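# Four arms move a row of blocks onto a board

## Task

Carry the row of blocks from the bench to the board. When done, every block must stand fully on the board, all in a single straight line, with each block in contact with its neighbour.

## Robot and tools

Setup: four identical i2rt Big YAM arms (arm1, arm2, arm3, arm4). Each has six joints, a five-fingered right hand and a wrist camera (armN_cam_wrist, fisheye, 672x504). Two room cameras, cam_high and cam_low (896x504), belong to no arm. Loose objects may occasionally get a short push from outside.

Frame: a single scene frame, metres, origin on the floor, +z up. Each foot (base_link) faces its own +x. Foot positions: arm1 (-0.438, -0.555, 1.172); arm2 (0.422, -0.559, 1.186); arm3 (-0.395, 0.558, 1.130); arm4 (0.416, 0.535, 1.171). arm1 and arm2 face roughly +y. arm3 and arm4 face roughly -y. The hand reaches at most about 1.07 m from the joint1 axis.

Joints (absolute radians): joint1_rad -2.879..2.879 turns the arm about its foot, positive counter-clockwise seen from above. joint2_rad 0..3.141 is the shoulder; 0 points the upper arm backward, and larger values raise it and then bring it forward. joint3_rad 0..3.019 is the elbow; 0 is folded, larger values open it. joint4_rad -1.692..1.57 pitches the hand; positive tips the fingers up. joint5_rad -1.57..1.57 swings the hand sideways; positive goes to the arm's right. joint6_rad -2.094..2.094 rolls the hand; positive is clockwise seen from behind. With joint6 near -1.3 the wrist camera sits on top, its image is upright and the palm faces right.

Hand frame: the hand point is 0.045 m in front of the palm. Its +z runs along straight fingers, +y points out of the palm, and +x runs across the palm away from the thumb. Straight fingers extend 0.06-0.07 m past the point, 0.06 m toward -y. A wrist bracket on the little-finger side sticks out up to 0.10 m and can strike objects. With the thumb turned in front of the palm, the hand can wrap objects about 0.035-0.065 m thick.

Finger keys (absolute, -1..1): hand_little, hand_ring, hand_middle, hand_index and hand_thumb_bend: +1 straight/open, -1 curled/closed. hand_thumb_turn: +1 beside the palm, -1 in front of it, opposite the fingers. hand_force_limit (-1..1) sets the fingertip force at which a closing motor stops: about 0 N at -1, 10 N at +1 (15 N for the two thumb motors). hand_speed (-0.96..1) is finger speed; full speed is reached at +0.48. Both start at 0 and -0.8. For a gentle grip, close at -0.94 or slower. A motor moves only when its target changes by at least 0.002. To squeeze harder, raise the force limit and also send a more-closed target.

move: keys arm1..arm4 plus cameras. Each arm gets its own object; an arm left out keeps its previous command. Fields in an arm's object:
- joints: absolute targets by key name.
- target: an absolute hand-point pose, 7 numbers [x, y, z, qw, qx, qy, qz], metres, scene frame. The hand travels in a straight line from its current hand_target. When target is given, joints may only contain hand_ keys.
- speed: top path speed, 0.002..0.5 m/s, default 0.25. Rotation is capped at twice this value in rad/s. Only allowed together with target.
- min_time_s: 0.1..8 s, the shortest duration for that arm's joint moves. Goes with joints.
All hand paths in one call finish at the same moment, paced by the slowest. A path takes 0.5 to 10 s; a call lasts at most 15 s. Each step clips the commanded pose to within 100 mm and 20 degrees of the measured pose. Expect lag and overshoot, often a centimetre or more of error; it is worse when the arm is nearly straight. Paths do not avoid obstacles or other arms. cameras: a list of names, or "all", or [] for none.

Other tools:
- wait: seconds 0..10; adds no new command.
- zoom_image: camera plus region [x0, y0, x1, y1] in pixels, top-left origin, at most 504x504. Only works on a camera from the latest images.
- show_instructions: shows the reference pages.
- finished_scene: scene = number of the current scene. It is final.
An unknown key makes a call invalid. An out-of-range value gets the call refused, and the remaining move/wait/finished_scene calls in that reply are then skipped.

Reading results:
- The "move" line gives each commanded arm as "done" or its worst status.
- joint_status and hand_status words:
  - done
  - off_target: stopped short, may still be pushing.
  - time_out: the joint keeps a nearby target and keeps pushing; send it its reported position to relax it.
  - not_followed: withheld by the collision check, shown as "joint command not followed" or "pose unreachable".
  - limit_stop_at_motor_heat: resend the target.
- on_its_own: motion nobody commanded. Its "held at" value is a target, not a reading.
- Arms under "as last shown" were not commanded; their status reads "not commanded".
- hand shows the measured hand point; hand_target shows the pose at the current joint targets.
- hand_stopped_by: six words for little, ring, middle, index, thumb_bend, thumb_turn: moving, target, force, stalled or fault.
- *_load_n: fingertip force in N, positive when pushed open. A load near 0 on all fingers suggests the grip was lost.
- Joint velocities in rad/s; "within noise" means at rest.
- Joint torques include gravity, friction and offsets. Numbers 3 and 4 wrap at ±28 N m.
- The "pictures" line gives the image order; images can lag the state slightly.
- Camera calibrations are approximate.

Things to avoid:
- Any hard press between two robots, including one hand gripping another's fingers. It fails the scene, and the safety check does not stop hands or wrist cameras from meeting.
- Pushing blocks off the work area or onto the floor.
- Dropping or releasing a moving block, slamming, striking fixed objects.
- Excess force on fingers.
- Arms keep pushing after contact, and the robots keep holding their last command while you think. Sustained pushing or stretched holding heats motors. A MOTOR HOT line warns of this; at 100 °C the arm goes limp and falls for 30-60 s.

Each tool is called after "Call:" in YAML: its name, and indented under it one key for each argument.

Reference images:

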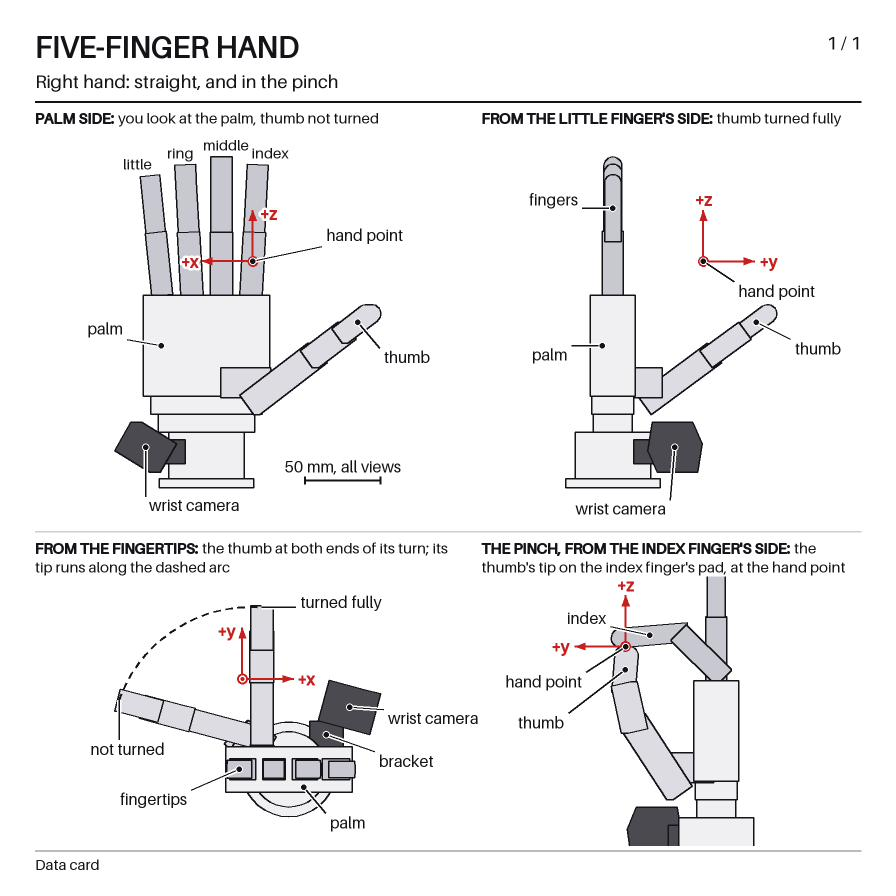

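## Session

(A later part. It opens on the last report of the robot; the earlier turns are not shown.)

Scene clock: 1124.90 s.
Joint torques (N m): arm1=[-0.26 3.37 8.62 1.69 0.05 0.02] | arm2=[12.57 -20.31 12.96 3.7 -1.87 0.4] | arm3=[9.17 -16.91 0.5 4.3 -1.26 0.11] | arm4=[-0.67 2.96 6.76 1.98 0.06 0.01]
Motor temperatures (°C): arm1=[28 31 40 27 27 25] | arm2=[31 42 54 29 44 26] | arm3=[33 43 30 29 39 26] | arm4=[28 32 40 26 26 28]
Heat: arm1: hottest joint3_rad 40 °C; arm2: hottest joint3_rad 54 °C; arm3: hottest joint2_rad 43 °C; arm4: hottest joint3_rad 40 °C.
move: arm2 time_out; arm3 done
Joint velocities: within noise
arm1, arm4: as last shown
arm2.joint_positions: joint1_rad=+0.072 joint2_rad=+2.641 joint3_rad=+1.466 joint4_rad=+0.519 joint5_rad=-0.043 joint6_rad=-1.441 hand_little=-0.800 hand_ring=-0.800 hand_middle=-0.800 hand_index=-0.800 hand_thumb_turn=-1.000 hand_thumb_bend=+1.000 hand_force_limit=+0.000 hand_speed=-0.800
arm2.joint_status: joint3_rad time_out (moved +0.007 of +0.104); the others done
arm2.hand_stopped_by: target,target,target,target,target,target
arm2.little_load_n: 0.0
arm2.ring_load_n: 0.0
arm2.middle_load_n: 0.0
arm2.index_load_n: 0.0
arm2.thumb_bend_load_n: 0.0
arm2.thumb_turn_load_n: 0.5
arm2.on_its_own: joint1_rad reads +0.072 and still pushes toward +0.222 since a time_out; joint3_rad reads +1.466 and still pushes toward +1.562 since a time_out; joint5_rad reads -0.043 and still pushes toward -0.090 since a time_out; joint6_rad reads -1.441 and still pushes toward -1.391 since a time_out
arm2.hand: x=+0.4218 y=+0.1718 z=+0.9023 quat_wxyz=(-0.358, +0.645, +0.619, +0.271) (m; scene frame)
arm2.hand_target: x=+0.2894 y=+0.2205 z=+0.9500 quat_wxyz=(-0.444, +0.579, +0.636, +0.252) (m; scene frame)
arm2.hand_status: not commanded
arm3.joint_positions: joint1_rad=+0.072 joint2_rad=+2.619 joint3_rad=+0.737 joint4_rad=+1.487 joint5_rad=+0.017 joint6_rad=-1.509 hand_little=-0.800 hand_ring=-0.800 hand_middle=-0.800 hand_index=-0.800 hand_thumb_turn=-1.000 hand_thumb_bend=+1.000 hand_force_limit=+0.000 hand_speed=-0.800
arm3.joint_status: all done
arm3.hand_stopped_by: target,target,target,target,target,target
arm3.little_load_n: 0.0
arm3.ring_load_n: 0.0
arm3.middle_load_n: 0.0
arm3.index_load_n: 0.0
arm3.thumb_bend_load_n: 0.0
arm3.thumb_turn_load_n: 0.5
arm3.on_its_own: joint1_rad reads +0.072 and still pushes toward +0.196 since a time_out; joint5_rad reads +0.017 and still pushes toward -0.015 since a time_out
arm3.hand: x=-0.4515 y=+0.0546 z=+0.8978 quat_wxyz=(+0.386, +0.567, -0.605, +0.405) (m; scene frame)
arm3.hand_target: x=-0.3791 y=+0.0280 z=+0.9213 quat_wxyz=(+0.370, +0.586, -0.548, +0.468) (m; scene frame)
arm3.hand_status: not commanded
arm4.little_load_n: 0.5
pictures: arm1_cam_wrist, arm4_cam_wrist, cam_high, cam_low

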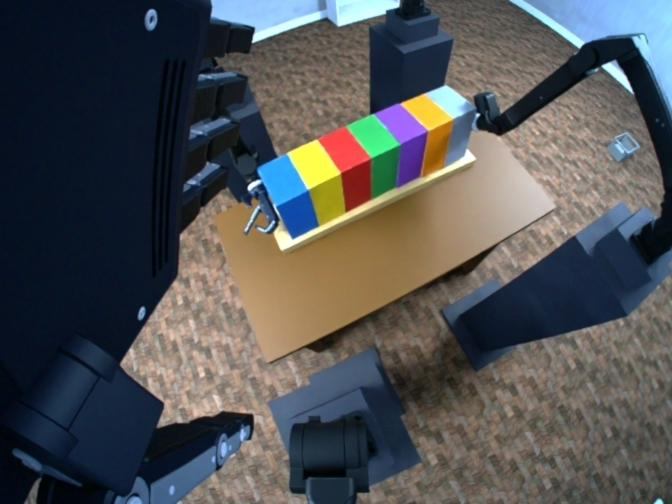

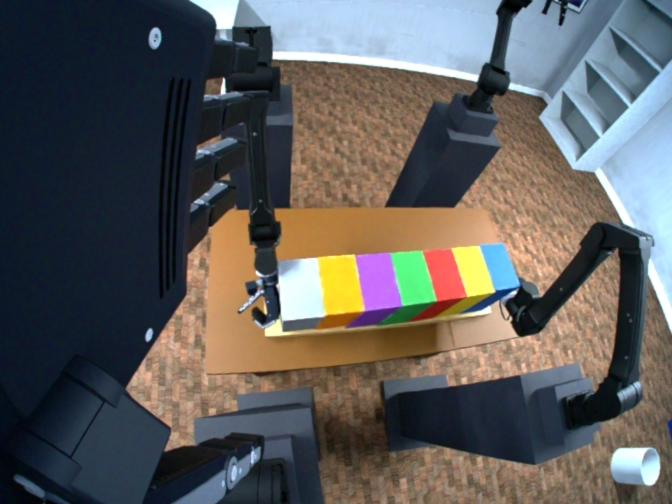

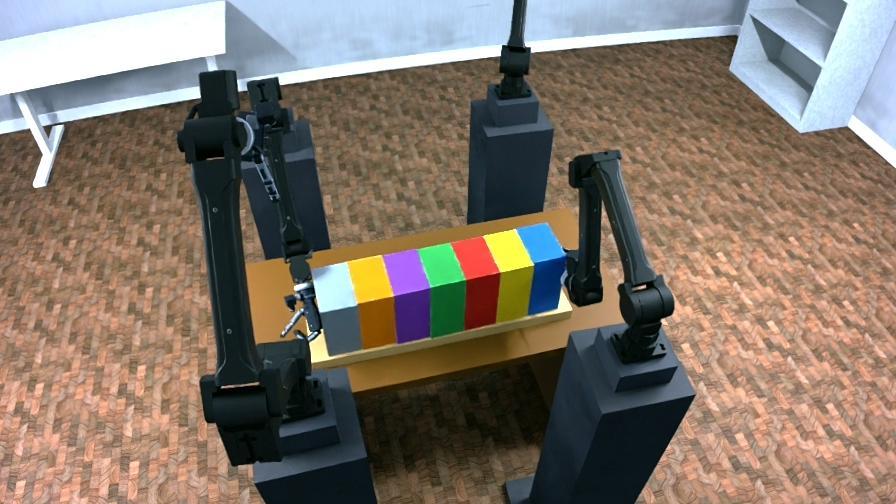

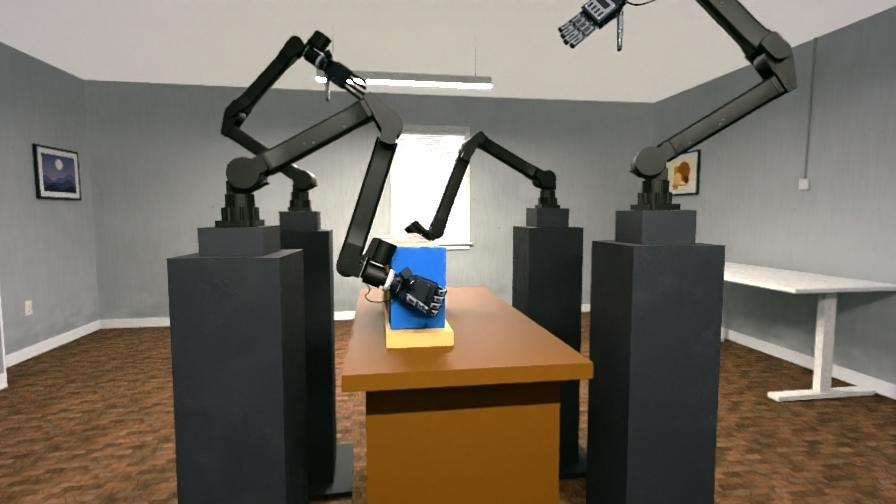

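Call:
move:
  arm2: {"joints":{"joint2_rad":2.665,"joint3_rad":1.560,"joint4_rad":0.574},"min_time_s":2}
  arm3: {"joints":{"joint2_rad":2.62,"joint3_rad":0.768,"joint4_rad":1.546},"min_time_s":2}
  cameras: ["cam_low","cam_high","arm4_cam_wrist"]

Call:
zoom_image:
  camera: "cam_low"
  region: [380, 240, 460, 355]

Call:
zoom_image:
  camera: "cam_high"
  region: [300, 320, 400, 376]

Call:
zoom_image:
  camera: "cam_high"
  region: [400, 220, 580, 350]

Scene clock: 1183.40 s.
Joint torques (N m): arm1=[-0.38 2.84 8.57 1.61 0.06 0.04] | arm2=[12.63 -18.32 12.56 3.71 -1.76 0.34] | arm3=[10.23 -16.44 0.9 3.84 -1.28 0.13] | arm4=[-0.5 2.67 6.76 1.96 0.06 0.01]
Motor temperatures (°C): arm1=[27 31 40 27 27 25] | arm2=[31 45 51 29 42 26] | arm3=[33 42 30 29 37 26] | arm4=[28 32 40 26 26 28]
Heat: arm1: hottest joint3_rad 40 °C; arm2: hottest joint3_rad 51 °C; arm3: hottest joint2_rad 42 °C; arm4: hottest joint3_rad 40 °C.
move: arm2 time_out; arm3 done
Joint velocities: within noise
arm1, arm4: as last shown
arm2.joint_positions: joint1_rad=+0.072 joint2_rad=+2.651 joint3_rad=+1.468 joint4_rad=+0.540 joint5_rad=-0.046 joint6_rad=-1.434 hand_little=-0.800 hand_ring=-0.800 hand_middle=-0.800 hand_index=-0.800 hand_thumb_turn=-1.000 hand_thumb_bend=+1.000 hand_force_limit=+0.000 hand_speed=-0.800
arm2.joint_status: joint3_rad time_out (moved +0.002 of +0.094); the others done
arm2.hand_stopped_by: target,target,target,target,target,target
arm2.little_load_n: 0.0
arm2.ring_load_n: 0.0
arm2.middle_load_n: 0.0
arm2.index_load_n: 0.5
arm2.thumb_bend_load_n: 0.0
arm2.thumb_turn_load_n: 0.0
arm2.on_its_own: joint1_rad reads +0.072 and still pushes toward +0.222 since a time_out; joint3_rad reads +1.468 and still pushes toward +1.560 since a time_out; joint5_rad reads -0.046 and still pushes toward -0.090 since a time_out; joint6_rad reads -1.434 and still pushes toward -1.391 since a time_out
arm2.hand: x=+0.4212 y=+0.1724 z=+0.8993 quat_wxyz=(-0.364, +0.644, +0.616, +0.272) (m; scene frame)
arm2.hand_target: x=+0.2916 y=+0.2098 z=+0.9268 quat_wxyz=(-0.438, +0.582, +0.638, +0.248) (m; scene frame)
arm2.hand_status: not commanded
arm3.joint_positions: joint1_rad=+0.072 joint2_rad=+2.627 joint3_rad=+0.742 joint4_rad=+1.504 joint5_rad=+0.017 joint6_rad=-1.509 hand_little=-0.800 hand_ring=-0.800 hand_middle=-0.800 hand_index=-0.800 hand_thumb_turn=-1.000 hand_thumb_bend=+1.000 hand_force_limit=+0.000 hand_speed=-0.800
arm3.joint_status: all done
arm3.hand_stopped_by: target,target,target,target,target,target
arm3.little_load_n: -0.5
arm3.ring_load_n: 0.0
arm3.middle_load_n: 0.0
arm3.index_load_n: 0.0
arm3.thumb_bend_load_n: 0.0
arm3.thumb_turn_load_n: 0.0
arm3.on_its_own: joint1_rad reads +0.072 and still pushes toward +0.196 since a time_out; joint5_rad reads +0.017 and still pushes toward -0.015 since a time_out
arm3.hand: x=-0.4513 y=+0.0530 z=+0.8984 quat_wxyz=(+0.390, +0.565, -0.602, +0.409) (m; scene frame)
arm3.hand_target: x=-0.3793 y=+0.0293 z=+0.9142 quat_wxyz=(+0.369, +0.587, -0.549, +0.467) (m; scene frame)
arm3.hand_status: not commanded
arm4.little_load_n: 0.0
pictures: arm4_cam_wrist, cam_high, cam_low

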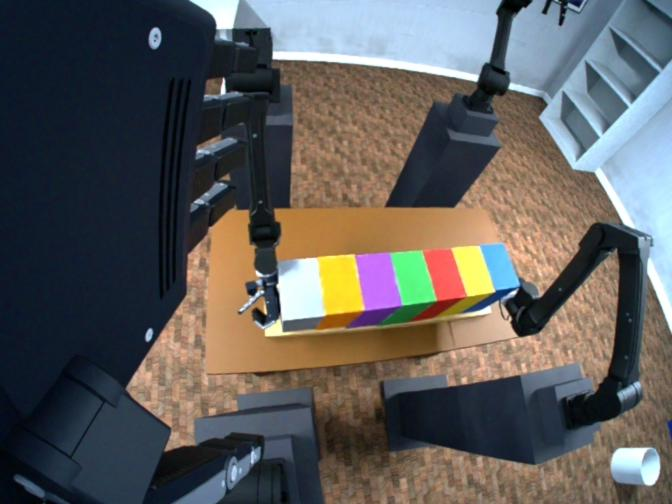

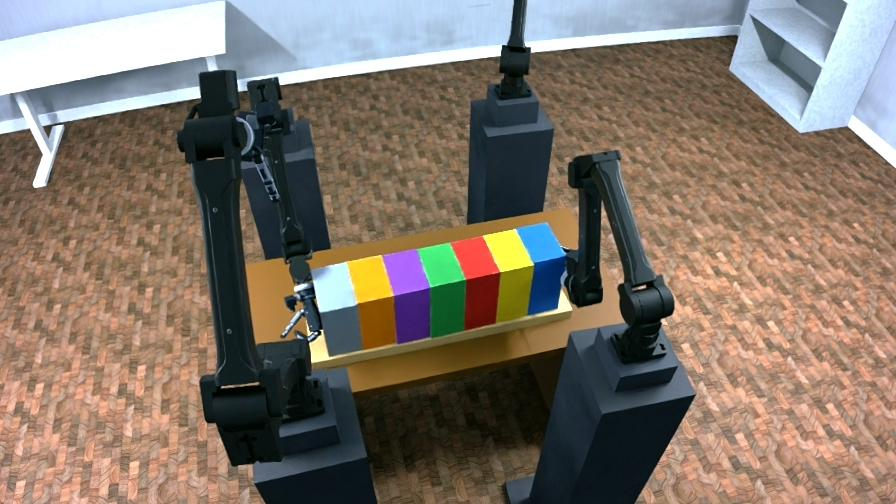

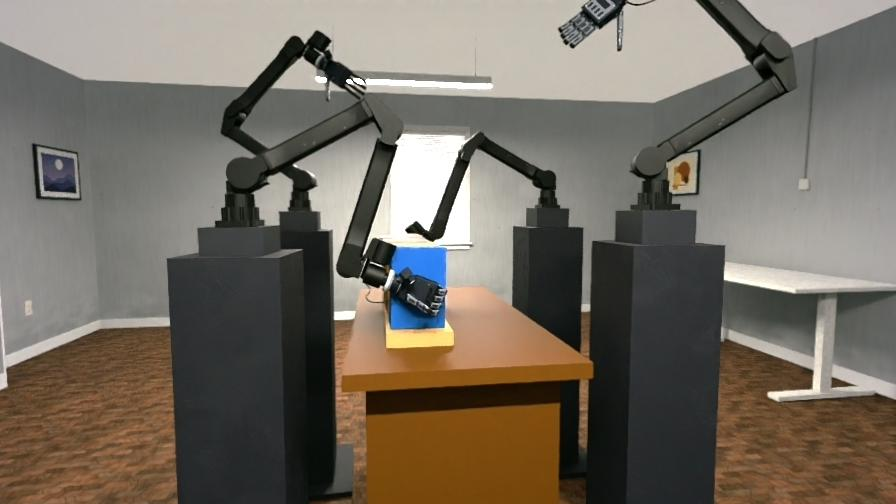

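Scaled by 4.383 from the camera's 896x504 image, which has a finer 1280x720 frame.

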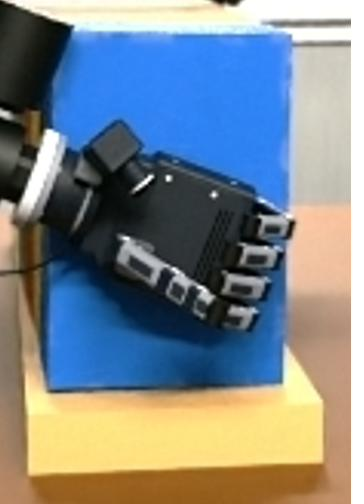

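Scaled by 5.040 from the camera's 896x504 image, which has a finer 1280x720 frame.

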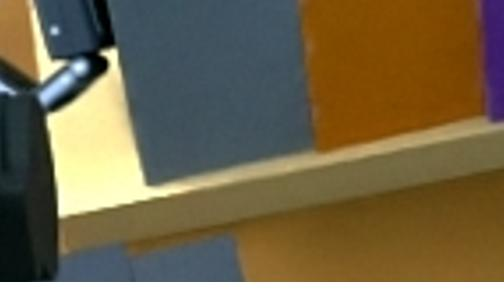

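Scaled by 2.800 from the camera's 896x504 image, which has a finer 1280x720 frame.

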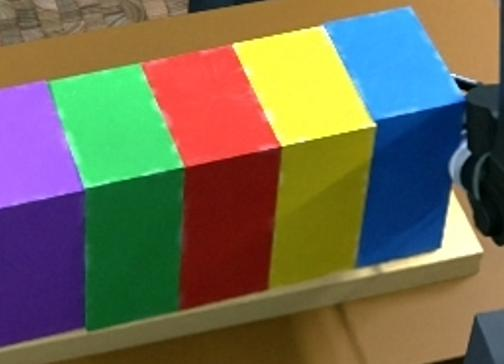

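Call:
zoom_image:
  camera: "cam_low"
  region: [384, 232, 454, 262]

Call:
zoom_image:
  camera: "cam_low"
  region: [384, 315, 454, 350]

Call:
zoom_image:
  camera: "cam_high"
  region: [300, 250, 400, 320]

Scaled by 7.200 from the camera's 896x504 image, which has a finer 1280x720 frame.

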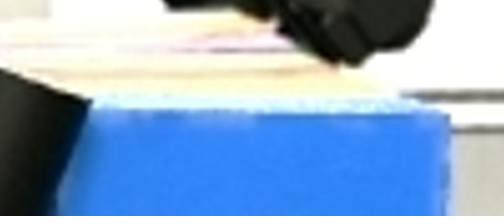

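Scaled by 7.200 from the camera's 896x504 image, which has a finer 1280x720 frame.

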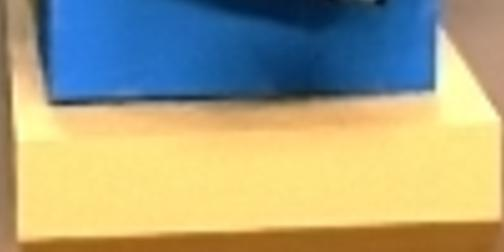

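Scaled by 5.040 from the camera's 896x504 image, which has a finer 1280x720 frame.

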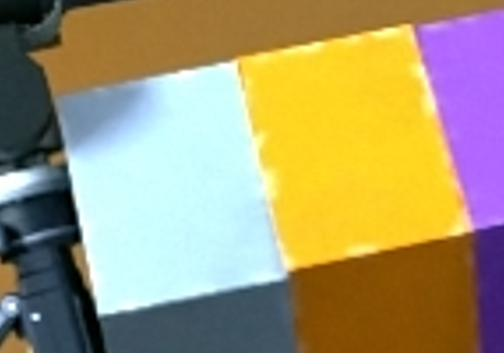

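Call:
move:
  arm2: {"joints":{"joint2_rad":2.675,"joint3_rad":1.540,"joint4_rad":0.574},"min_time_s":2}
  cameras: ["cam_low","cam_high"]

Call:
zoom_image:
  camera: "cam_low"
  region: [384, 232, 454, 262]

Call:
zoom_image:
  camera: "cam_low"
  region: [384, 315, 454, 350]

Call:
zoom_image:
  camera: "cam_high"
  region: [300, 250, 400, 376]

Scene clock: 1260.87 s.
Joint torques (N m): arm1=[-0.79 2.78 8.65 1.68 0.02 0.03] | arm2=[12.63 -17.67 10.88 3.56 -1.73 0.32] | arm3=[8.76 -16.38 0.91 4.26 -1.21 0.12] | arm4=[-0.67 2.73 6.72 2.03 0.07 0]
Motor temperatures (°C): arm1=[27 31 40 27 27 25] | arm2=[31 42 58 29 41 26] | arm3=[33 43 30 29 36 26] | arm4=[27 32 40 26 26 28]
Heat: arm1: hottest joint3_rad 40 °C; arm2: hottest joint3_rad 58 °C; arm3: hottest joint2_rad 43 °C; arm4: hottest joint3_rad 40 °C.
move: arm2 done
Joint velocities: within noise
arm1.joint_positions: joint1_rad=-0.377 joint2_rad=+0.576 joint3_rad=+1.428 joint4_rad=-1.478 joint5_rad=-0.014 joint6_rad=-1.159 hand_little=+1.000 hand_ring=+1.000 hand_middle=+1.000 hand_index=+1.000 hand_thumb_turn=+1.000 hand_thumb_bend=+1.000 hand_force_limit=+0.000 hand_speed=-0.800
arm1.joint_status: not commanded
arm1.hand_stopped_by: target,target,target,target,target,target
arm1.little_load_n: 0.0
arm1.ring_load_n: 0.0
arm1.middle_load_n: 0.0
arm1.index_load_n: 0.0
arm1.thumb_bend_load_n: 0.0
arm1.thumb_turn_load_n: 0.0
arm1.hand: x=-0.3296 y=-0.4066 z=+1.6531 quat_wxyz=(-0.327, +0.827, +0.329, +0.317) (m; scene frame)
arm1.hand_target: x=-0.3297 y=-0.4069 z=+1.6644 quat_wxyz=(-0.336, +0.821, +0.327, +0.326) (m; scene frame)
arm1.hand_status: not commanded
arm2.joint_positions: joint1_rad=+0.072 joint2_rad=+2.653 joint3_rad=+1.468 joint4_rad=+0.543 joint5_rad=-0.047 joint6_rad=-1.432 hand_little=-0.800 hand_ring=-0.800 hand_middle=-0.800 hand_index=-0.800 hand_thumb_turn=-1.000 hand_thumb_bend=+1.000 hand_force_limit=+0.000 hand_speed=-0.800
arm2.joint_status: all done
arm2.hand_stopped_by: target,target,target,target,target,target
arm2.little_load_n: 0.0
arm2.ring_load_n: 0.0
arm2.middle_load_n: 0.0
arm2.index_load_n: 0.0
arm2.thumb_bend_load_n: 0.0
arm2.thumb_turn_load_n: 0.5
arm2.on_its_own: joint1_rad reads +0.072 and still pushes toward +0.222 since a time_out; joint5_rad reads -0.047 and still pushes toward -0.090 since a time_out; joint6_rad reads -1.432 and still pushes toward -1.391 since a time_out
arm2.hand: x=+0.4212 y=+0.1723 z=+0.8986 quat_wxyz=(-0.365, +0.644, +0.615, +0.272) (m; scene frame)
arm2.hand_target: x=+0.2949 y=+0.1960 z=+0.9117 quat_wxyz=(-0.428, +0.588, +0.643, +0.241) (m; scene frame)
arm2.hand_status: not commanded
arm3: as last shown
arm3.little_load_n: 0.5
arm3.on_its_own: joint1_rad reads +0.072 and still pushes toward +0.196 since a time_out; joint5_rad reads +0.017 and still pushes toward -0.015 since a time_out
arm4.joint_positions: joint1_rad=-0.147 joint2_rad=+0.605 joint3_rad=+1.419 joint4_rad=-1.430 joint5_rad=+0.099 joint6_rad=-1.411 hand_little=+1.000 hand_ring=+1.000 hand_middle=+1.000 hand_index=+1.000 hand_thumb_turn=+1.000 hand_thumb_bend=+1.000 hand_force_limit=+0.000 hand_speed=-0.800
arm4.joint_status: not commanded
arm4.hand_stopped_by: target,target,target,target,target,target
arm4.little_load_n: 0.0
arm4.ring_load_n: 0.0
arm4.middle_load_n: 0.0
arm4.index_load_n: 0.5
arm4.thumb_bend_load_n: 0.0
arm4.thumb_turn_load_n: 0.0
arm4.hand: x=+0.3205 y=+0.3419 z=+1.6664 quat_wxyz=(+0.348, +0.519, -0.720, +0.302) (m; scene frame)
arm4.hand_target: x=+0.3205 y=+0.3424 z=+1.6774 quat_wxyz=(+0.356, +0.515, -0.716, +0.310) (m; scene frame)
arm4.hand_status: not commanded
pictures: cam_high, cam_low

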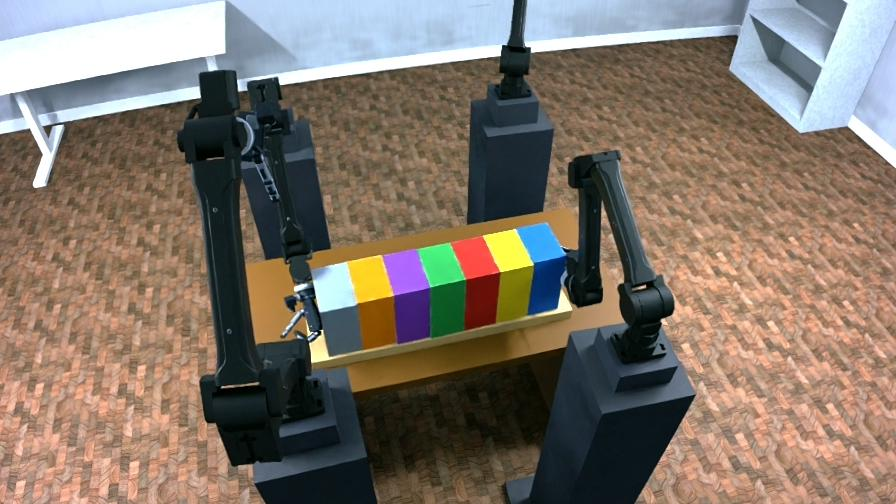

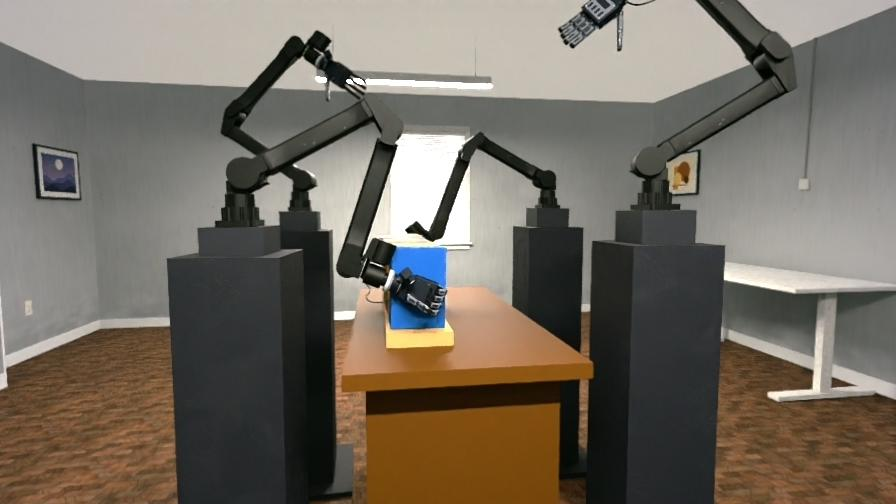

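Scaled by 7.200 from the camera's 896x504 image, which has a finer 1280x720 frame.

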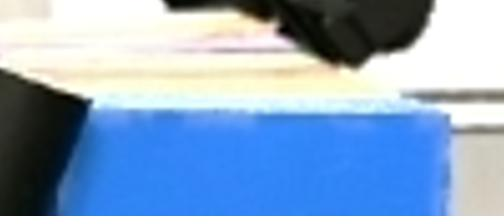

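Scaled by 7.200 from the camera's 896x504 image, which has a finer 1280x720 frame.

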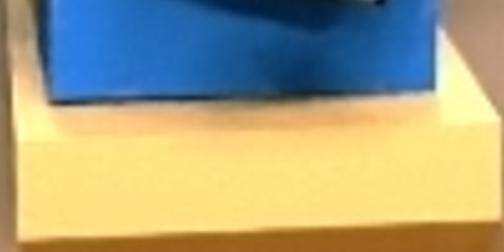

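Scaled by 4.000 from the camera's 896x504 image, which has a finer 1280x720 frame.

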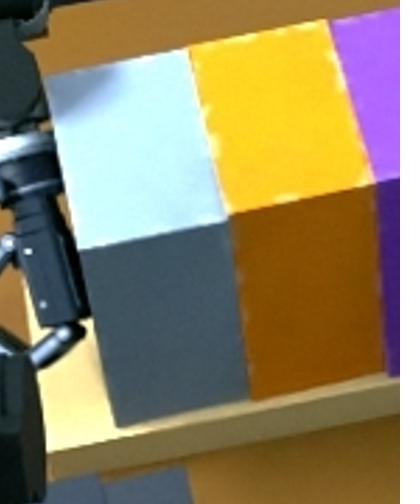

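Call:
move:
  arm2: {"joints":{"joint4_rad":0.65},"min_time_s":1.5}
  arm3: {"joints":{"joint4_rad":1.566},"min_time_s":1.5}
  cameras: ["cam_low","cam_high"]

Call:
zoom_image:
  camera: "cam_low"
  region: [384, 315, 454, 350]

Call:
zoom_image:
  camera: "cam_high"
  region: [300, 250, 400, 376]

Call:
zoom_image:
  camera: "cam_high"
  region: [480, 210, 580, 336]

Scene clock: 1300.37 s.
Joint torques (N m): arm1=[-0.97 3.14 8.57 1.61 0.02 0.03] | arm2=[12.63 -19.02 10.76 4.33 -1.64 0.27] | arm3=[9.93 -17.38 0.64 3.84 -1.24 0.15] | arm4=[-0.44 3.14 6.74 2 0.06 0]
Motor temperatures (°C): arm1=[27 31 40 27 27 25] | arm2=[31 38 55 29 40 26] | arm3=[33 43 30 29 36 26] | arm4=[27 32 40 26 26 28]
Heat: arm1: hottest joint3_rad 40 °C; arm2: hottest joint3_rad 55 °C; arm3: hottest joint2_rad 43 °C; arm4: hottest joint3_rad 40 °C.
move: arm2 done; arm3 done
Joint velocities: within noise
arm1, arm4: as last shown
arm1.little_load_n: 0.5
arm2.joint_positions: joint1_rad=+0.071 joint2_rad=+2.670 joint3_rad=+1.468 joint4_rad=+0.604 joint5_rad=-0.048 joint6_rad=-1.426 hand_little=-0.800 hand_ring=-0.800 hand_middle=-0.800 hand_index=-0.800 hand_thumb_turn=-1.000 hand_thumb_bend=+1.000 hand_force_limit=+0.000 hand_speed=-0.800
arm2.joint_status: all done
arm2.hand_stopped_by: target,target,target,target,target,target
arm2.little_load_n: 0.0
arm2.ring_load_n: 0.0
arm2.middle_load_n: 0.0
arm2.index_load_n: 0.0
arm2.thumb_bend_load_n: 0.0
arm2.thumb_turn_load_n: 0.5
arm2.on_its_own: joint1_rad reads +0.071 and still pushes toward +0.222 since a time_out; joint5_rad reads -0.048 and still pushes toward -0.090 since a time_out
arm2.hand: x=+0.4206 y=+0.1763 z=+0.8984 quat_wxyz=(-0.381, +0.638, +0.606, +0.283) (m; scene frame)
arm2.hand_target: x=+0.2921 y=+0.2085 z=+0.9283 quat_wxyz=(-0.455, +0.573, +0.630, +0.259) (m; scene frame)
arm2.hand_status: not commanded
arm3.joint_positions: joint1_rad=+0.073 joint2_rad=+2.627 joint3_rad=+0.745 joint4_rad=+1.517 joint5_rad=+0.017 joint6_rad=-1.509 hand_little=-0.800 hand_ring=-0.800 hand_middle=-0.800 hand_index=-0.800 hand_thumb_turn=-1.000 hand_thumb_bend=+1.000 hand_force_limit=+0.000 hand_speed=-0.800
arm3.joint_status: all done
joint sent to its limit — arm3.joint4_rad, upper limit.
arm3.hand_stopped_by: target,target,target,target,target,target
arm3.little_load_n: 0.0
arm3.ring_load_n: 0.0
arm3.middle_load_n: 0.0
arm3.index_load_n: 0.0
arm3.thumb_bend_load_n: 0.0
arm3.thumb_turn_load_n: 0.5
arm3.on_its_own: joint1_rad reads +0.073 and still pushes toward +0.196 since a time_out; joint5_rad reads +0.017 and still pushes toward -0.015 since a time_out
arm3.hand: x=-0.4509 y=+0.0497 z=+0.9021 quat_wxyz=(+0.394, +0.562, -0.598, +0.414) (m; scene frame)
arm3.hand_target: x=-0.3791 y=+0.0281 z=+0.9169 quat_wxyz=(+0.372, +0.584, -0.547, +0.471) (m; scene frame)
arm3.hand_status: not commanded
arm4.index_load_n: 0.0
pictures: cam_high, cam_low

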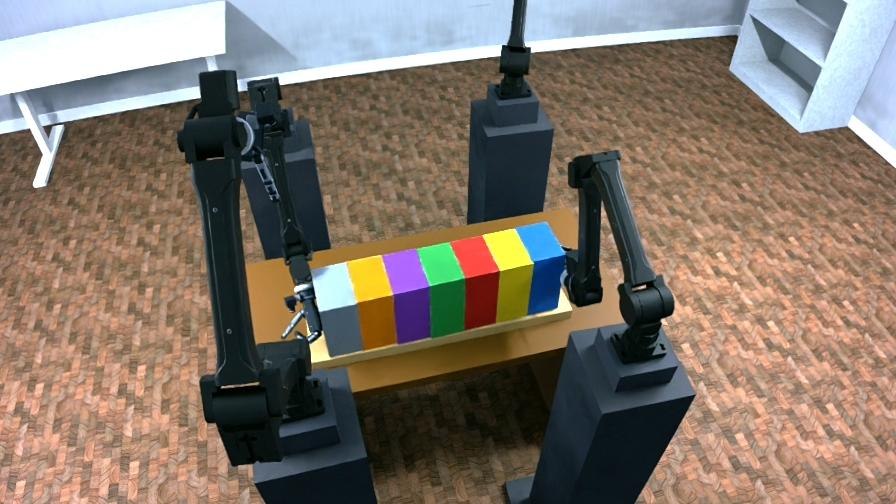

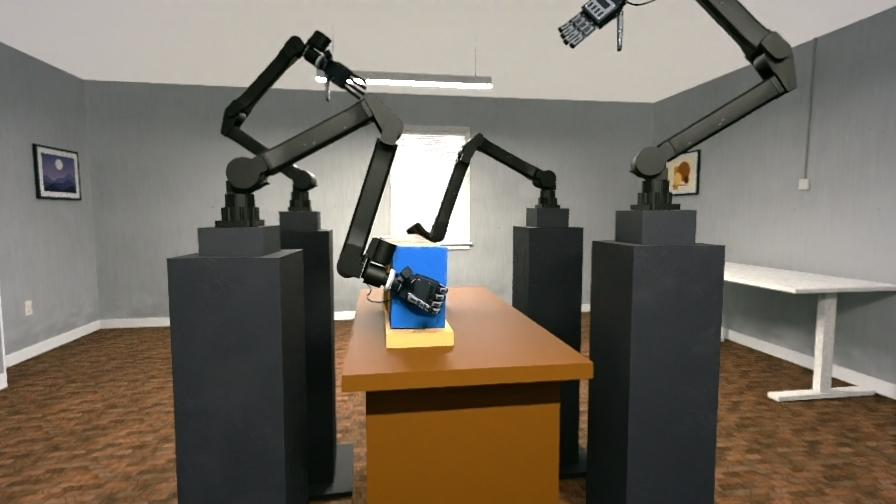

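Scaled by 7.200 from the camera's 896x504 image, which has a finer 1280x720 frame.

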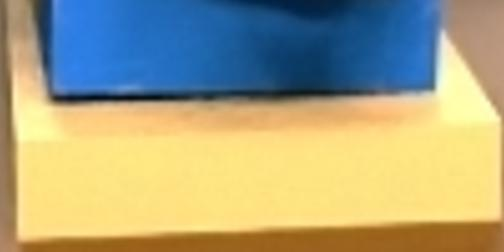

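Scaled by 4.000 from the camera's 896x504 image, which has a finer 1280x720 frame.

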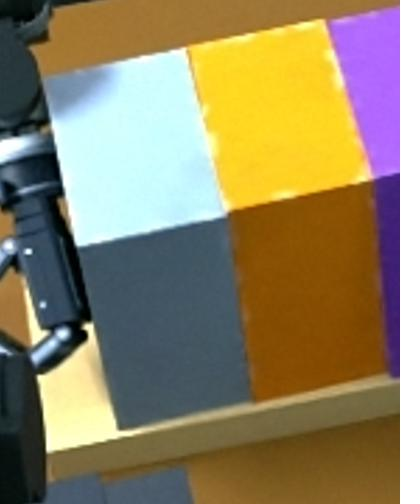

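Scaled by 4.000 from the camera's 896x504 image, which has a finer 1280x720 frame.

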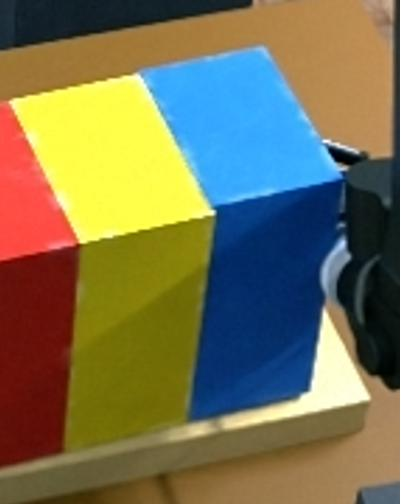

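Call:
move:
  arm2: {"joints":{"joint3_rad":1.495,"joint4_rad":0.665},"min_time_s":1.5}
  cameras: ["cam_low","cam_high"]

Call:
zoom_image:
  camera: "cam_high"
  region: [300, 250, 400, 376]

Call:
zoom_image:
  camera: "cam_low"
  region: [384, 315, 454, 350]

Scene clock: 1316.83 s.
Joint torques (N m): arm1=[-0.73 2.9 8.62 1.68 0.03 0.04] | arm2=[12.69 -19.25 6.93 4.46 -1.64 0.25] | arm3=[10.11 -16.91 0.68 3.74 -1.28 0.12] | arm4=[-0.62 2.9 6.78 2.02 0.07 0.01]
Motor temperatures (°C): arm1=[27 31 40 27 27 25] | arm2=[31 40 54 29 40 26] | arm3=[33 43 30 29 36 26] | arm4=[27 32 40 26 26 28]
Heat: arm1: hottest joint3_rad 40 °C; arm2: hottest joint3_rad 54 °C; arm3: hottest joint2_rad 43 °C; arm4: hottest joint3_rad 40 °C.
move: arm2 done
Joint velocities: within noise
arm1, arm3, arm4: as last shown
arm1.little_load_n: 0.0
arm2.joint_positions: joint1_rad=+0.071 joint2_rad=+2.673 joint3_rad=+1.468 joint4_rad=+0.615 joint5_rad=-0.048 joint6_rad=-1.424 hand_little=-0.800 hand_ring=-0.800 hand_middle=-0.800 hand_index=-0.800 hand_thumb_turn=-1.000 hand_thumb_bend=+1.000 hand_force_limit=+0.000 hand_speed=-0.800
arm2.joint_status: all done
arm2.hand_stopped_by: target,target,target,target,target,target
arm2.little_load_n: 0.0
arm2.ring_load_n: 0.0
arm2.middle_load_n: 0.0
arm2.index_load_n: 0.0
arm2.thumb_bend_load_n: 0.0
arm2.thumb_turn_load_n: 0.5
arm2.on_its_own: joint1_rad reads +0.071 and still pushes toward +0.222 since a time_out; joint5_rad reads -0.048 and still pushes toward -0.090 since a time_out
arm2.hand: x=+0.4205 y=+0.1770 z=+0.8983 quat_wxyz=(-0.384, +0.637, +0.605, +0.285) (m; scene frame)
arm2.hand_target: x=+0.2966 y=+0.1883 z=+0.9143 quat_wxyz=(-0.444, +0.579, +0.636, +0.252) (m; scene frame)
arm2.hand_status: not commanded
arm3.joint_positions: joint1_rad=+0.073 joint2_rad=+2.627 joint3_rad=+0.746 joint4_rad=+1.518 joint5_rad=+0.017 joint6_rad=-1.509 hand_little=-0.800 hand_ring=-0.800 hand_middle=-0.800 hand_index=-0.800 hand_thumb_turn=-1.000 hand_thumb_bend=+1.000 hand_force_limit=+0.000 hand_speed=-0.800
arm3.on_its_own: joint1_rad reads +0.073 and still pushes toward +0.196 since a time_out; joint5_rad reads +0.017 and still pushes toward -0.015 since a time_out
arm3.hand: x=-0.4507 y=+0.0494 z=+0.9023 quat_wxyz=(+0.394, +0.561, -0.598, +0.415) (m; scene frame)
arm3.hand_target: x=-0.3790 y=+0.0282 z=+0.9168 quat_wxyz=(+0.372, +0.584, -0.547, +0.471) (m; scene frame)
pictures: cam_high, cam_low

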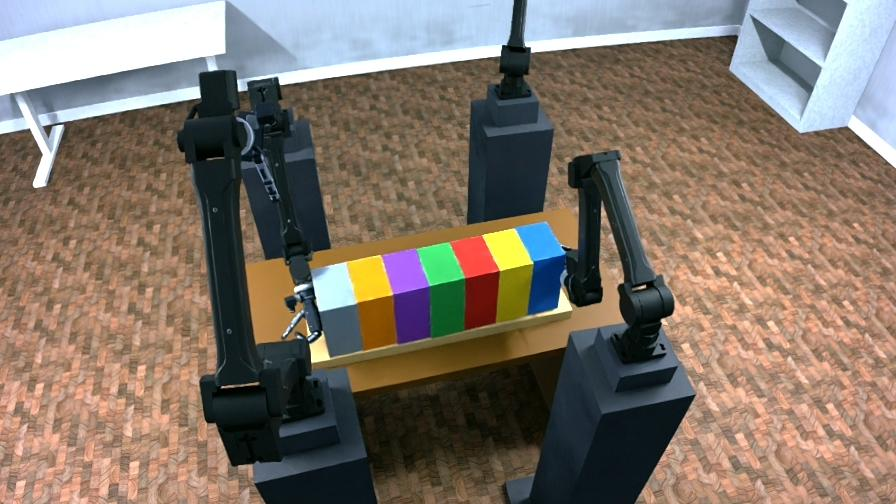

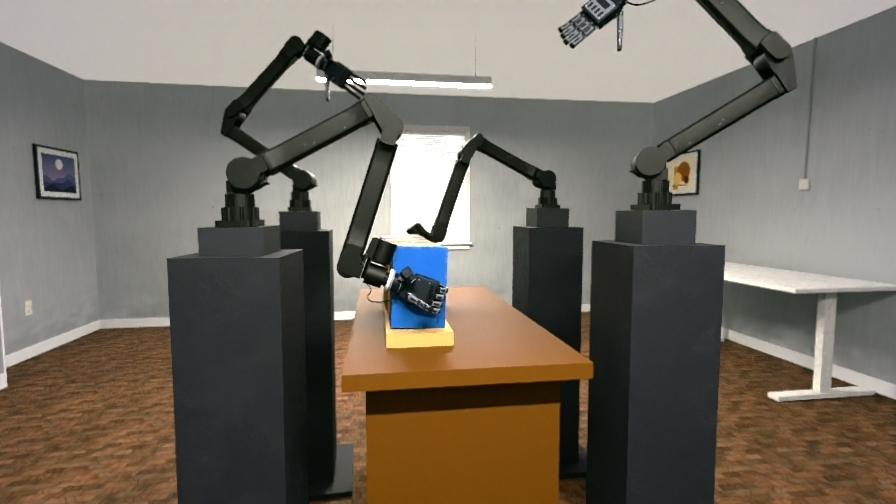

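Scaled by 4.000 from the camera's 896x504 image, which has a finer 1280x720 frame.

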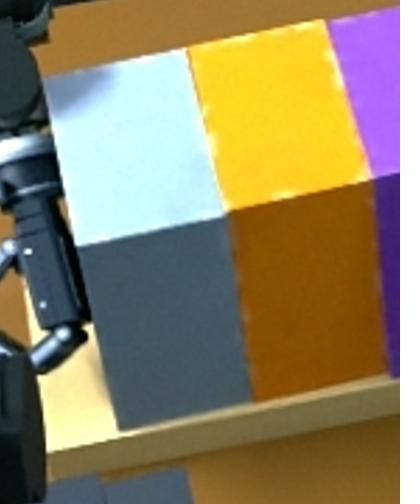

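Scaled by 7.200 from the camera's 896x504 image, which has a finer 1280x720 frame.

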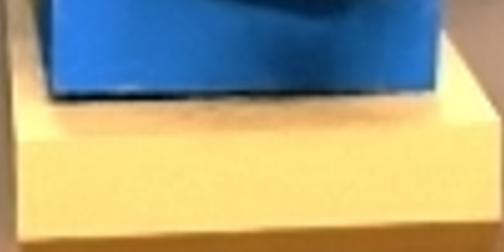

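Call:
move:
  arm2: {"joints":{"joint3_rad":1.45,"joint4_rad":0.665},"min_time_s":1.5}
  cameras: ["cam_high"]

Call:
zoom_image:
  camera: "cam_high"
  region: [300, 250, 400, 376]

Call:
zoom_image:
  camera: "cam_high"
  region: [480, 210, 580, 336]

Scene clock: 1322.77 s.
Joint torques (N m): arm1=[-0.67 3.08 8.58 1.63 0.03 0.03] | arm2=[12.69 -19.19 4.36 3.66 -1.77 0.23] | arm3=[8.94 -17.38 0.65 3.63 -1.19 0.15] | arm4=[-0.56 2.9 6.71 1.98 0.07 0.01]
Motor temperatures (°C): arm1=[27 31 40 27 27 25] | arm2=[32 41 52 30 39 26] | arm3=[33 43 30 29 36 26] | arm4=[27 32 40 26 26 28]
Heat: arm1: hottest joint3_rad 40 °C; arm2: hottest joint3_rad 52 °C; arm3: hottest joint2_rad 43 °C; arm4: hottest joint3_rad 40 °C.
move: arm2 done
Joint velocities: within noise
arm1, arm3, arm4: as last shown
arm2.joint_positions: joint1_rad=+0.071 joint2_rad=+2.673 joint3_rad=+1.452 joint4_rad=+0.633 joint5_rad=-0.045 joint6_rad=-1.422 hand_little=-0.800 hand_ring=-0.800 hand_middle=-0.800 hand_index=-0.800 hand_thumb_turn=-1.000 hand_thumb_bend=+1.000 hand_force_limit=+0.000 hand_speed=-0.800
arm2.joint_status: all done
arm2.hand_stopped_by: target,target,target,target,target,target
arm2.little_load_n: 0.0
arm2.ring_load_n: 0.0
arm2.middle_load_n: 0.0
arm2.index_load_n: 0.0
arm2.thumb_bend_load_n: 0.0
arm2.thumb_turn_load_n: 0.0
arm2.on_its_own: joint1_rad reads +0.071 and still pushes toward +0.222 since a time_out; joint5_rad reads -0.045 and still pushes toward -0.090 since a time_out
arm2.hand: x=+0.4214 y=+0.1717 z=+0.8966 quat_wxyz=(-0.384, +0.638, +0.603, +0.286) (m; scene frame)
arm2.hand_target: x=+0.3017 y=+0.1654 z=+0.8984 quat_wxyz=(-0.428, +0.587, +0.643, +0.241) (m; scene frame)
arm2.hand_status: not commanded
arm3.joint_positions: joint1_rad=+0.075 joint2_rad=+2.627 joint3_rad=+0.746 joint4_rad=+1.521 joint5_rad=+0.017 joint6_rad=-1.508 hand_little=-0.800 hand_ring=-0.800 hand_middle=-0.800 hand_index=-0.800 hand_thumb_turn=-1.000 hand_thumb_bend=+1.000 hand_force_limit=+0.000 hand_speed=-0.800
arm3.thumb_turn_load_n: 0.0
arm3.on_its_own: joint1_rad reads +0.075 and still pushes toward +0.196 since a time_out; joint5_rad reads +0.017 and still pushes toward -0.015 since a time_out
arm3.hand: x=-0.4500 y=+0.0486 z=+0.9030 quat_wxyz=(+0.395, +0.561, -0.597, +0.416) (m; scene frame)
arm3.hand_target: x=-0.3791 y=+0.0282 z=+0.9169 quat_wxyz=(+0.372, +0.584, -0.547, +0.470) (m; scene frame)
pictures: cam_high

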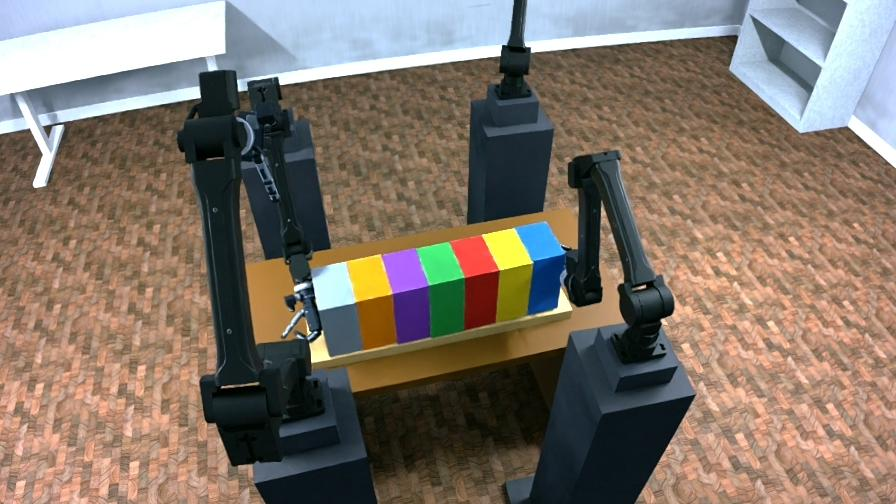

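Scaled by 4.000 from the camera's 896x504 image, which has a finer 1280x720 frame.

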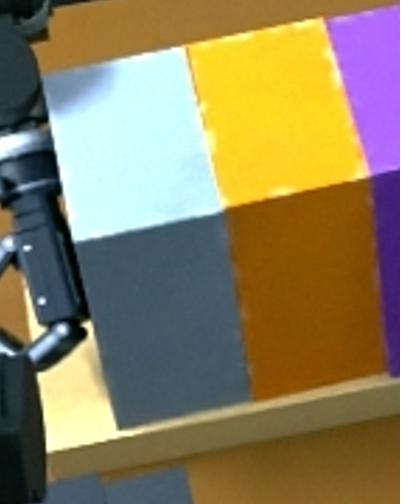

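Scaled by 4.000 from the camera's 896x504 image, which has a finer 1280x720 frame.

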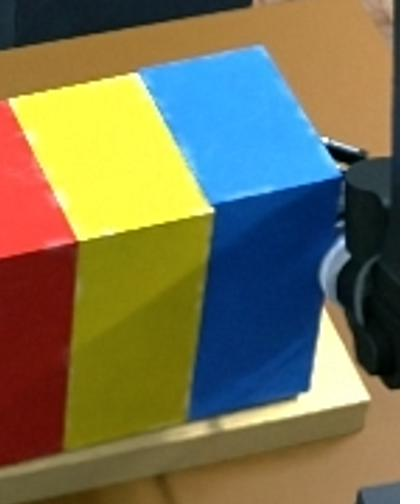

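Call:
move:
  arm2: {"joints":{"joint1_rad":0.145,"joint5_rad":-0.075,"joint4_rad":0.64},"min_time_s":3}
  arm3: {"joints":{"joint1_rad":0.135,"joint5_rad":-0.005},"min_time_s":3}
  cameras: ["cam_high","cam_low"]

Call:
zoom_image:
  camera: "cam_high"
  region: [300, 210, 590, 380]

Call:
zoom_image:
  camera: "cam_low"
  region: [384, 315, 454, 350]

Scene clock: 1338.23 s.
Joint torques (N m): arm1=[-1.08 2.78 8.69 1.66 0.02 0.04] | arm2=[6.95 -19.19 4.36 2.48 -1.09 0.16] | arm3=[5.71 -16.38 0.54 3.85 -0.86 0.09] | arm4=[-0.62 2.96 6.69 2 0.05 0.01]
Motor temperatures (°C): arm1=[27 31 40 27 27 25] | arm2=[31 42 48 29 39 26] | arm3=[33 43 30 29 35 26] | arm4=[27 32 40 26 26 28]
Heat: arm1: hottest joint3_rad 40 °C; arm2: hottest joint3_rad 48 °C; arm3: hottest joint2_rad 43 °C; arm4: hottest joint3_rad 40 °C.
move: arm2 time_out; arm3 time_out
Joint velocities: within noise
arm1, arm4: as last shown
arm2.joint_positions: joint1_rad=+0.065 joint2_rad=+2.673 joint3_rad=+1.452 joint4_rad=+0.633 joint5_rad=-0.047 joint6_rad=-1.415 hand_little=-0.800 hand_ring=-0.800 hand_middle=-0.800 hand_index=-0.800 hand_thumb_turn=-1.000 hand_thumb_bend=+1.000 hand_force_limit=+0.000 hand_speed=-0.800
arm2.joint_status: joint1_rad time_out (moved -0.006 of +0.074); the others done
arm2.hand_stopped_by: target,target,target,target,target,target
arm2.little_load_n: 0.0
arm2.ring_load_n: 0.0
arm2.middle_load_n: 0.0
arm2.index_load_n: 0.0
arm2.thumb_bend_load_n: 0.0
arm2.thumb_turn_load_n: 0.0
arm2.on_its_own: joint1_rad reads +0.065 and still pushes toward +0.145 since a time_out
arm2.hand: x=+0.4249 y=+0.1715 z=+0.8962 quat_wxyz=(-0.385, +0.642, +0.599, +0.285) (m; scene frame)
arm2.hand_target: x=+0.3607 y=+0.1680 z=+0.8937 quat_wxyz=(-0.407, +0.619, +0.621, +0.256) (m; scene frame)
arm2.hand_status: not commanded
arm3.joint_positions: joint1_rad=+0.071 joint2_rad=+2.627 joint3_rad=+0.747 joint4_rad=+1.523 joint5_rad=+0.017 joint6_rad=-1.508 hand_little=-0.800 hand_ring=-0.800 hand_middle=-0.800 hand_index=-0.800 hand_thumb_turn=-1.000 hand_thumb_bend=+1.000 hand_force_limit=+0.000 hand_speed=-0.800
arm3.joint_status: joint1_rad time_out (moved -0.003 of +0.060); the others done
arm3.hand_stopped_by: target,target,target,target,target,target
arm3.little_load_n: 0.0
arm3.ring_load_n: 0.0
arm3.middle_load_n: 0.0
arm3.index_load_n: 0.0
arm3.thumb_bend_load_n: 0.0
arm3.thumb_turn_load_n: 0.5
arm3.on_its_own: joint1_rad reads +0.071 and still pushes toward +0.135 since a time_out
arm3.hand: x=-0.4516 y=+0.0481 z=+0.9036 quat_wxyz=(+0.396, +0.559, -0.597, +0.417) (m; scene frame)
arm3.hand_target: x=-0.4132 y=+0.0285 z=+0.9170 quat_wxyz=(+0.389, +0.565, -0.566, +0.457) (m; scene frame)
arm3.hand_status: not commanded
pictures: cam_high, cam_low

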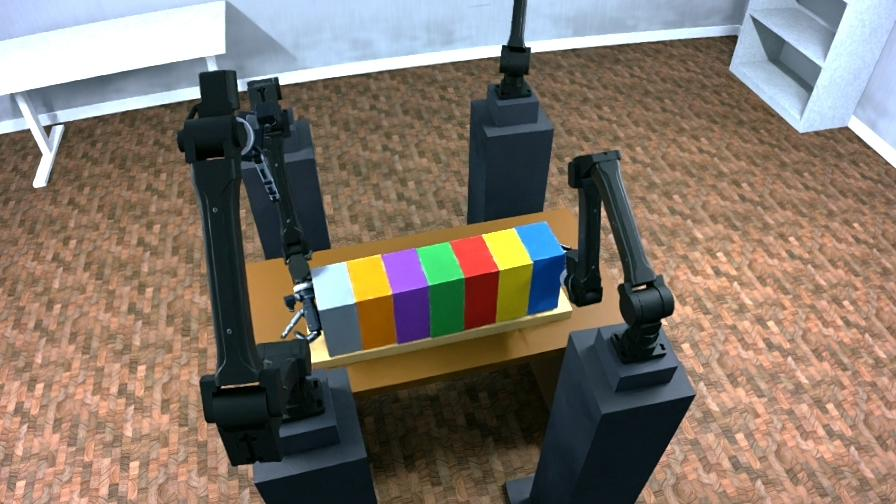

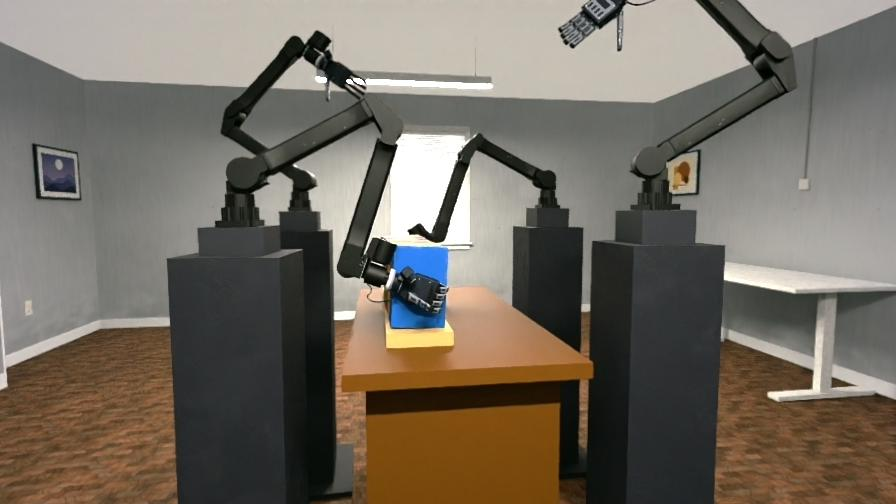

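Scaled by 1.738 from the camera's 896x504 image, which has a finer 1280x720 frame.

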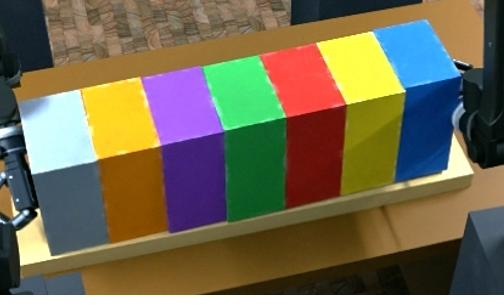

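Scaled by 7.200 from the camera's 896x504 image, which has a finer 1280x720 frame.

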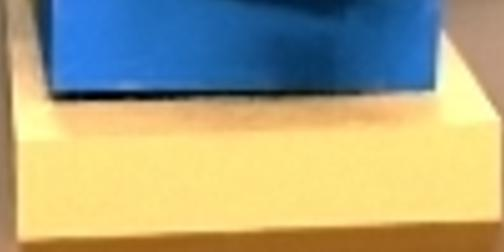

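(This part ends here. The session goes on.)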